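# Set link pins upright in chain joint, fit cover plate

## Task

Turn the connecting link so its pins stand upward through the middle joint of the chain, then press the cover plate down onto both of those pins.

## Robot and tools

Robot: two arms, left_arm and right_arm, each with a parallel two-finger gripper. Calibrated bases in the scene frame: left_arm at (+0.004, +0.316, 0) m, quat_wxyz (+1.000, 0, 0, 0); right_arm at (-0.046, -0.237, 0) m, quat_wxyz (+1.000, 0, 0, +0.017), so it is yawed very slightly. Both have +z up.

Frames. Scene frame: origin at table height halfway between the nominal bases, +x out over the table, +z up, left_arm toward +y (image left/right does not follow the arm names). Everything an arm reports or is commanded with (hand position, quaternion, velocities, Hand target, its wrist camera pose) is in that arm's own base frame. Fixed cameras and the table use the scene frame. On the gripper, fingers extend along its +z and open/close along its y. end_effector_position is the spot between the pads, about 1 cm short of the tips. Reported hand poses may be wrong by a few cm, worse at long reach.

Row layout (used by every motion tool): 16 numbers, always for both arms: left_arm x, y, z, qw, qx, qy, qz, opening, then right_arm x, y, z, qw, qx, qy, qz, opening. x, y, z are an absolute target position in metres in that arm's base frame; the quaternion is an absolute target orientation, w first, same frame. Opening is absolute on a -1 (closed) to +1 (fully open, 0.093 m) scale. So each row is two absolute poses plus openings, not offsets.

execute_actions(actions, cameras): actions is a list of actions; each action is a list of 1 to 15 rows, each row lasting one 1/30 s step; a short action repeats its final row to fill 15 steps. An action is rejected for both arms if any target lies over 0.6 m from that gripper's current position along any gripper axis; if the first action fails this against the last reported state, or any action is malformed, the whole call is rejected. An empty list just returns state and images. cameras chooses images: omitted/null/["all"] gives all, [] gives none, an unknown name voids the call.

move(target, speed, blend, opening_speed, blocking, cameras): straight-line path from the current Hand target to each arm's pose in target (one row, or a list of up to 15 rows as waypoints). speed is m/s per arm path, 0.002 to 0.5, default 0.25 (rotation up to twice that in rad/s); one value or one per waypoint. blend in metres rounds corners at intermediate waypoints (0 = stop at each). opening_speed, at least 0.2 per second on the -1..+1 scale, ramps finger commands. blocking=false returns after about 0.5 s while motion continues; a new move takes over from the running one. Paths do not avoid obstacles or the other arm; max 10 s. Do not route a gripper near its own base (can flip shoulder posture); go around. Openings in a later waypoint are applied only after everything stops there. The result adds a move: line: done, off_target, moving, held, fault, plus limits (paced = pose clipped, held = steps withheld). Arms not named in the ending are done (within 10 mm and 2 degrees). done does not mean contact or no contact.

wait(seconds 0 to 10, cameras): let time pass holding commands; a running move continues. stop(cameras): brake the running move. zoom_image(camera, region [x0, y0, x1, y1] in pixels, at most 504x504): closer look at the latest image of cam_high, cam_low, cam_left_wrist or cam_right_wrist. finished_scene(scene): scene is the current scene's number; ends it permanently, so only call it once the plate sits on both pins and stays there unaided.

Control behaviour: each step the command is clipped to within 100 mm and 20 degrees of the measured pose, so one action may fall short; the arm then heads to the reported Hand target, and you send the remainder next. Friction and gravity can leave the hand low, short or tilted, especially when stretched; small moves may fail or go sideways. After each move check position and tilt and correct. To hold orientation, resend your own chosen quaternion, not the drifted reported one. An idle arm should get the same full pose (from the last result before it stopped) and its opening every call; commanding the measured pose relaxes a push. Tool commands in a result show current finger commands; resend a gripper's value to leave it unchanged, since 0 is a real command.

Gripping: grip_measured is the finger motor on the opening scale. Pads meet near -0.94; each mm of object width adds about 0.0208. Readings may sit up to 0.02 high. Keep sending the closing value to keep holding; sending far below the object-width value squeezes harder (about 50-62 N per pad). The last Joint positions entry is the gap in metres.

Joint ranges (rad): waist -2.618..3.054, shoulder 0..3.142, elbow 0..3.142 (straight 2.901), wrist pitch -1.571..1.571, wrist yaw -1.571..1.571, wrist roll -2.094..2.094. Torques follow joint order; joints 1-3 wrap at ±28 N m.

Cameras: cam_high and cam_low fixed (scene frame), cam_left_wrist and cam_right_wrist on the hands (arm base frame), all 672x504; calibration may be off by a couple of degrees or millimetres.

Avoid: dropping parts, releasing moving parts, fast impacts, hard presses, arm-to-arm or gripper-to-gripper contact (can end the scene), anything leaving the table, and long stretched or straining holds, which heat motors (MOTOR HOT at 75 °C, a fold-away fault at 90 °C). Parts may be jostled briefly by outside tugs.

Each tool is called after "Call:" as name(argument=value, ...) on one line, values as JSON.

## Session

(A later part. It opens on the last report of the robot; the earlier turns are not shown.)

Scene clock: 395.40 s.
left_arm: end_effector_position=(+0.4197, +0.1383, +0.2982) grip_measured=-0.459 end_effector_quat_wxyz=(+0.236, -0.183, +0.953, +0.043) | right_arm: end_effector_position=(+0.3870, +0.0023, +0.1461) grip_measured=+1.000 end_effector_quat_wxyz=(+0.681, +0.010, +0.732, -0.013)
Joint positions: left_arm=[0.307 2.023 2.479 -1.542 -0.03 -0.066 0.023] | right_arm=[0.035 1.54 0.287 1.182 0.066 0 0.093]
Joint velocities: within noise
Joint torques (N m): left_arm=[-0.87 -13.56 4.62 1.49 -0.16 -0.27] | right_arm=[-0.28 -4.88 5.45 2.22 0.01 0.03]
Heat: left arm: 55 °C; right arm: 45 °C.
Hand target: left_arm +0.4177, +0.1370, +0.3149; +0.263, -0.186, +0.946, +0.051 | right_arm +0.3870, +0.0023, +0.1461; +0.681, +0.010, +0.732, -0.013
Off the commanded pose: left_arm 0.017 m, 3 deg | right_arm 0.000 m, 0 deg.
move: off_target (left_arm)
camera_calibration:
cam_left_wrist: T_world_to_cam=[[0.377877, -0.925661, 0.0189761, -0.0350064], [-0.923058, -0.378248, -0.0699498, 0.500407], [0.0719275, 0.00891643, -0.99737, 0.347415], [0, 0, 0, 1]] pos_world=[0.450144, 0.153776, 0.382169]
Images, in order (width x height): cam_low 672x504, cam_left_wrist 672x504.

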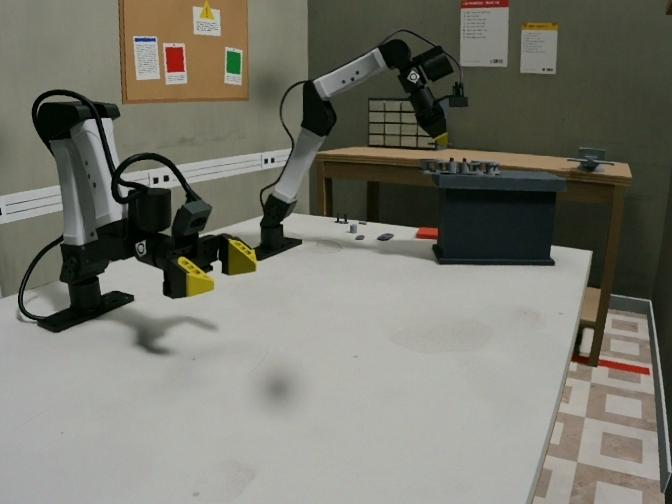

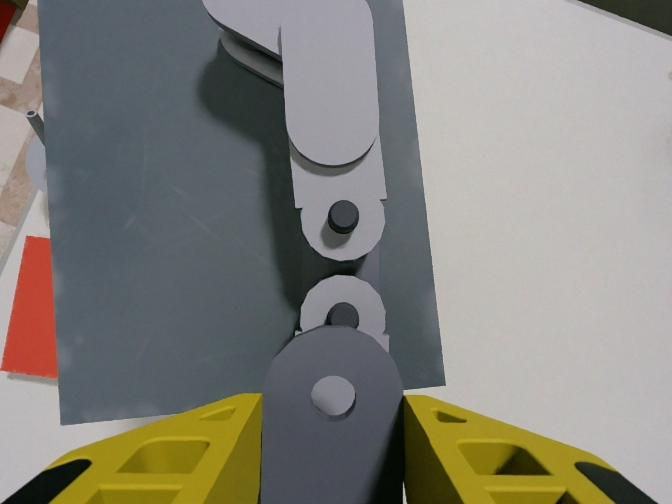

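Call:
move(target=[[0.459, 0.1565, 0.318, 0.2662, -0.1850, 0.9447, 0.0521, -0.7, 0.3870, 0.0023, 0.1461, 0.681, 0.010, 0.732, -0.013, 1],[0.459, 0.1565, 0.286, 0.2662, -0.1850, 0.9447, 0.0521, -0.7, 0.3870, 0.0023, 0.1461, 0.681, 0.010, 0.732, -0.013, 1]], speed=0.06, cameras=["cam_low","cam_left_wrist"])

Call:
zoom_image(camera="cam_low", region=[390, 120, 510, 200])

Call:
zoom_image(camera="cam_left_wrist", region=[240, 290, 420, 490])

Scene clock: 424.17 s.
left_arm: end_effector_position=(+0.4638, +0.1523, +0.2650) grip_measured=-0.459 end_effector_quat_wxyz=(+0.239, -0.183, +0.953, +0.043) | right_arm: end_effector_position=(+0.3870, +0.0023, +0.1461) grip_measured=+1.000 end_effector_quat_wxyz=(+0.681, +0.010, +0.732, -0.013)
Joint positions: left_arm=[0.307 2.174 2.56 -1.467 -0.03 -0.066 0.023] | right_arm=[0.035 1.54 0.287 1.182 0.066 0 0.093]
Joint velocities: within noise
Joint torques (N m): left_arm=[0.76 -16.06 4.71 1.46 -0.1 -0.12] | right_arm=[-0.25 -4.77 5.52 2.22 0.04 -0.02]
Heat: left arm: 55 °C; right arm: 45 °C.
Hand target: left_arm +0.4587, +0.1563, +0.2858; +0.265, -0.185, +0.945, +0.052 | right_arm +0.3870, +0.0023, +0.1461; +0.681, +0.010, +0.732, -0.013
Off the commanded pose: left_arm 0.022 m, 3 deg | right_arm 0.000 m, 0 deg.
move: off_target (left_arm)
camera_calibration:
cam_left_wrist: T_world_to_cam=[[0.378089, -0.925562, 0.0195856, -0.0383803], [-0.922556, -0.378454, -0.0752551, 0.545333], [0.0770655, 0.0103843, -0.996972, 0.308212], [0, 0, 0, 1]] pos_world=[0.493858, 0.167659, 0.349069]
Images, in order (width x height): cam_low 672x504, cam_left_wrist 672x504.

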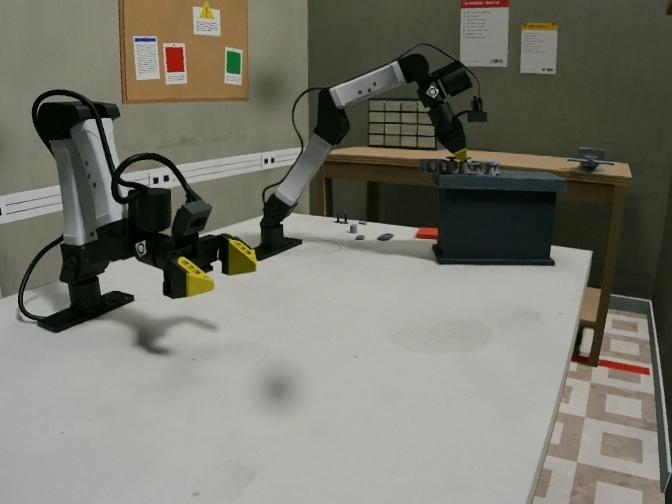

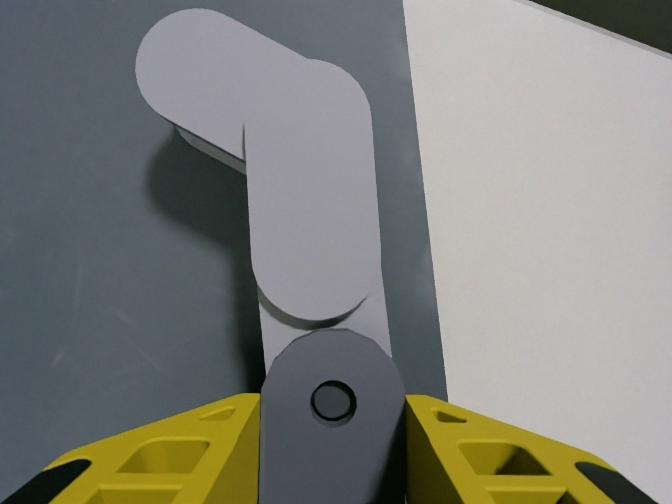

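Scaled by 4.200 from the camera's 672x504 image, which has a finer 960x720 frame.

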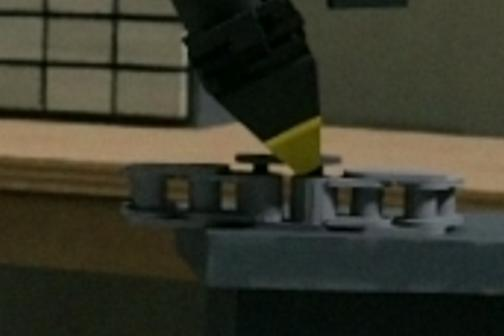

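Scaled by 2.520 from the camera's 672x504 image, which has a finer 960x720 frame.

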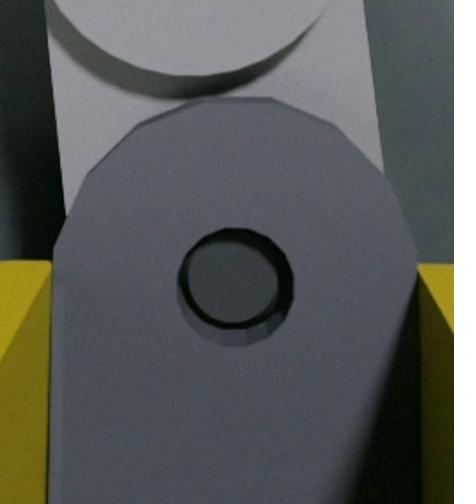

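Call:
move(target=[[0.459, 0.1565, 0.279, 0.2662, -0.1850, 0.9447, 0.0521, -0.7, 0.3870, 0.0023, 0.1461, 0.681, 0.010, 0.732, -0.013, 1]], speed=0.05, cameras=["cam_low","cam_left_wrist"])

Call:
zoom_image(camera="cam_low", region=[390, 120, 510, 200])

Call:
zoom_image(camera="cam_left_wrist", region=[240, 290, 420, 490])

Scene clock: 433.17 s.
left_arm: end_effector_position=(+0.4640, +0.1523, +0.2580) grip_measured=-0.459 end_effector_quat_wxyz=(+0.239, -0.183, +0.953, +0.043) | right_arm: end_effector_position=(+0.3870, +0.0023, +0.1461) grip_measured=+1.000 end_effector_quat_wxyz=(+0.681, +0.010, +0.732, -0.013)
Joint positions: left_arm=[0.307 2.136 2.462 -1.406 -0.03 -0.066 0.023] | right_arm=[0.035 1.54 0.287 1.182 0.066 0 0.093]
Joint velocities: within noise
Joint torques (N m): left_arm=[0.7 -16.2 4.51 1.46 -0.1 -0.11] | right_arm=[-0.27 -4.83 5.52 2.21 0.05 -0.05]
Heat: left arm: 57 °C; right arm: 45 °C.
Hand target: left_arm +0.4587, +0.1564, +0.2788; +0.265, -0.185, +0.945, +0.052 | right_arm +0.3870, +0.0023, +0.1461; +0.681, +0.010, +0.732, -0.013
Off the commanded pose: left_arm 0.022 m, 3 deg | right_arm 0.000 m, 0 deg.
move: off_target (left_arm)
camera_calibration:
cam_left_wrist: T_world_to_cam=[[0.378082, -0.925564, 0.0196164, -0.0382597], [-0.922528, -0.378445, -0.0756342, 0.545027], [0.077428, 0.0104992, -0.996943, 0.301104], [0, 0, 0, 1]] pos_world=[0.493955, 0.16769, 0.342156]
Images, in order (width x height): cam_low 672x504, cam_left_wrist 672x504.

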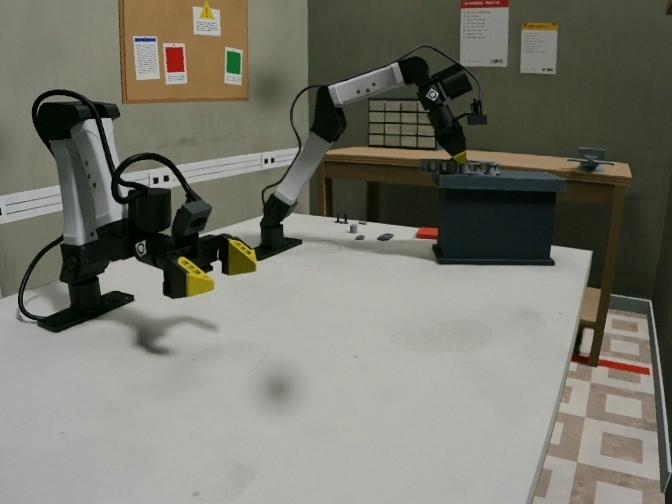

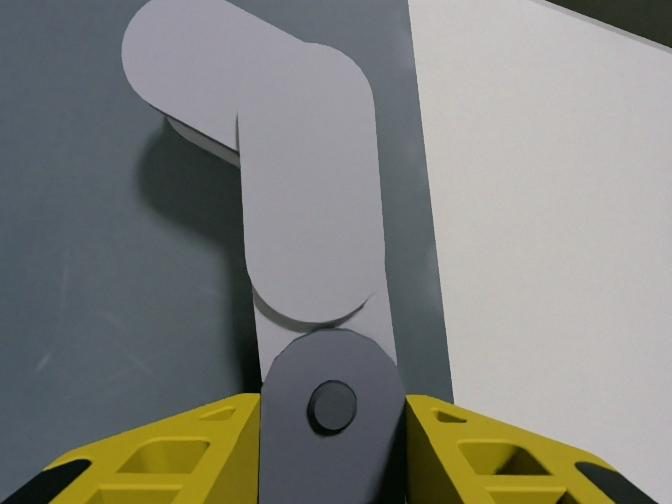

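Scaled by 4.200 from the camera's 672x504 image, which has a finer 960x720 frame.

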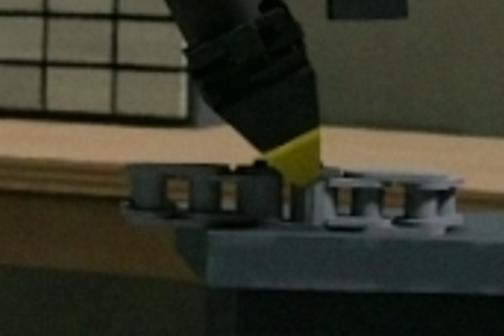

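Scaled by 2.520 from the camera's 672x504 image, which has a finer 960x720 frame.

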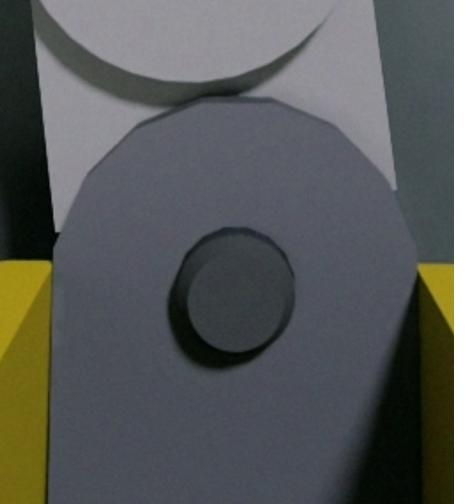

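Call:
move(target=[[0.459, 0.1565, 0.279, 0.2662, -0.1850, 0.9447, 0.0521, 0.0, 0.3870, 0.0023, 0.1461, 0.681, 0.010, 0.732, -0.013, 1],[0.445, 0.1500, 0.318, 0.2662, -0.1850, 0.9447, 0.0521, 0.0, 0.3870, 0.0023, 0.1461, 0.681, 0.010, 0.732, -0.013, 1],[0.405, 0.132, 0.325, 0.2662, -0.1850, 0.9447, 0.0521, 0.0, 0.3870, 0.0023, 0.1461, 0.681, 0.010, 0.732, -0.013, 1]], speed=0.1, opening_speed=0.7, blend=[0,0.01,0], cameras=["cam_low","cam_left_wrist"])

Call:
zoom_image(camera="cam_low", region=[390, 100, 510, 200])

Call:
zoom_image(camera="cam_left_wrist", region=[240, 150, 440, 450])

Scene clock: 448.43 s.
left_arm: end_effector_position=(+0.4068, +0.1343, +0.3114) grip_measured=-0.002 end_effector_quat_wxyz=(+0.244, -0.184, +0.951, +0.044) | right_arm: end_effector_position=(+0.3870, +0.0023, +0.1461) grip_measured=+1.000 end_effector_quat_wxyz=(+0.681, +0.010, +0.732, -0.013)
Joint positions: left_arm=[0.307 1.975 2.462 -1.558 -0.03 -0.068 0.045] | right_arm=[0.035 1.54 0.287 1.182 0.066 0 0.093]
Joint velocities: within noise
Joint torques (N m): left_arm=[-1.16 -12.74 4.26 1.47 -0.16 -0.27] | right_arm=[-0.08 -4.56 5.35 2.21 0 0]
Heat: left arm: 61 °C; right arm: 45 °C.
Hand target: left_arm +0.4048, +0.1321, +0.3248; +0.265, -0.185, +0.945, +0.052 | right_arm +0.3870, +0.0023, +0.1461; +0.681, +0.010, +0.732, -0.013
Off the commanded pose: left_arm 0.014 m, 3 deg | right_arm 0.000 m, 0 deg.
move: off_target (left_arm)
camera_calibration:
cam_left_wrist: T_world_to_cam=[[0.379469, -0.924978, 0.0204821, -0.0352478], [-0.921115, -0.379778, -0.0855272, 0.492169], [0.0868894, 0.0135885, -0.996125, 0.354394], [0, 0, 0, 1]] pos_world=[0.435927, 0.149496, 0.395837]
Images, in order (width x height): cam_low 672x504, cam_left_wrist 672x504.

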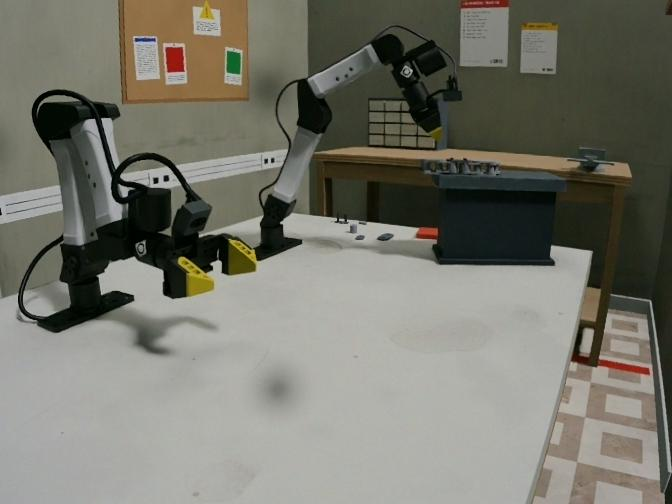

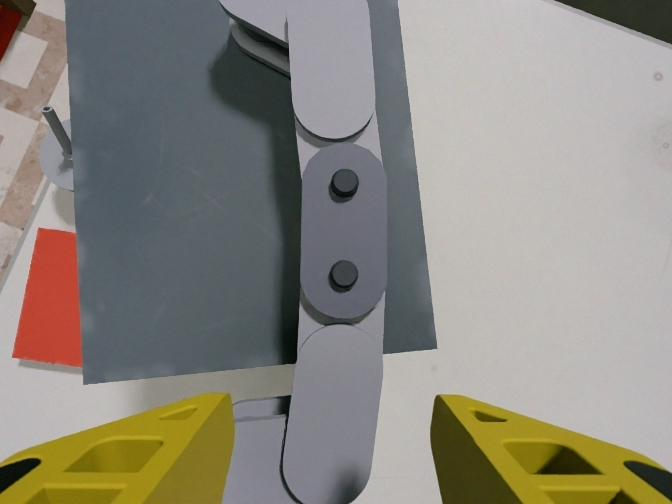

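Scaled by 4.200 from the camera's 672x504 image, which has a finer 960x720 frame.

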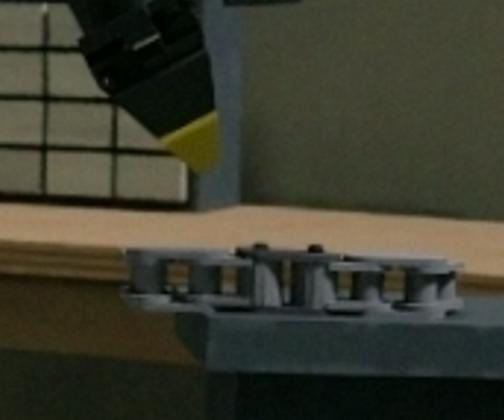

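Scaled by 1.680 from the camera's 672x504 image, which has a finer 960x720 frame.

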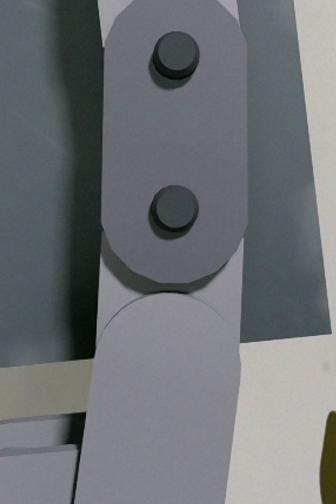

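Call:
finished_scene(scene=2)

The scene is finished: the task was done.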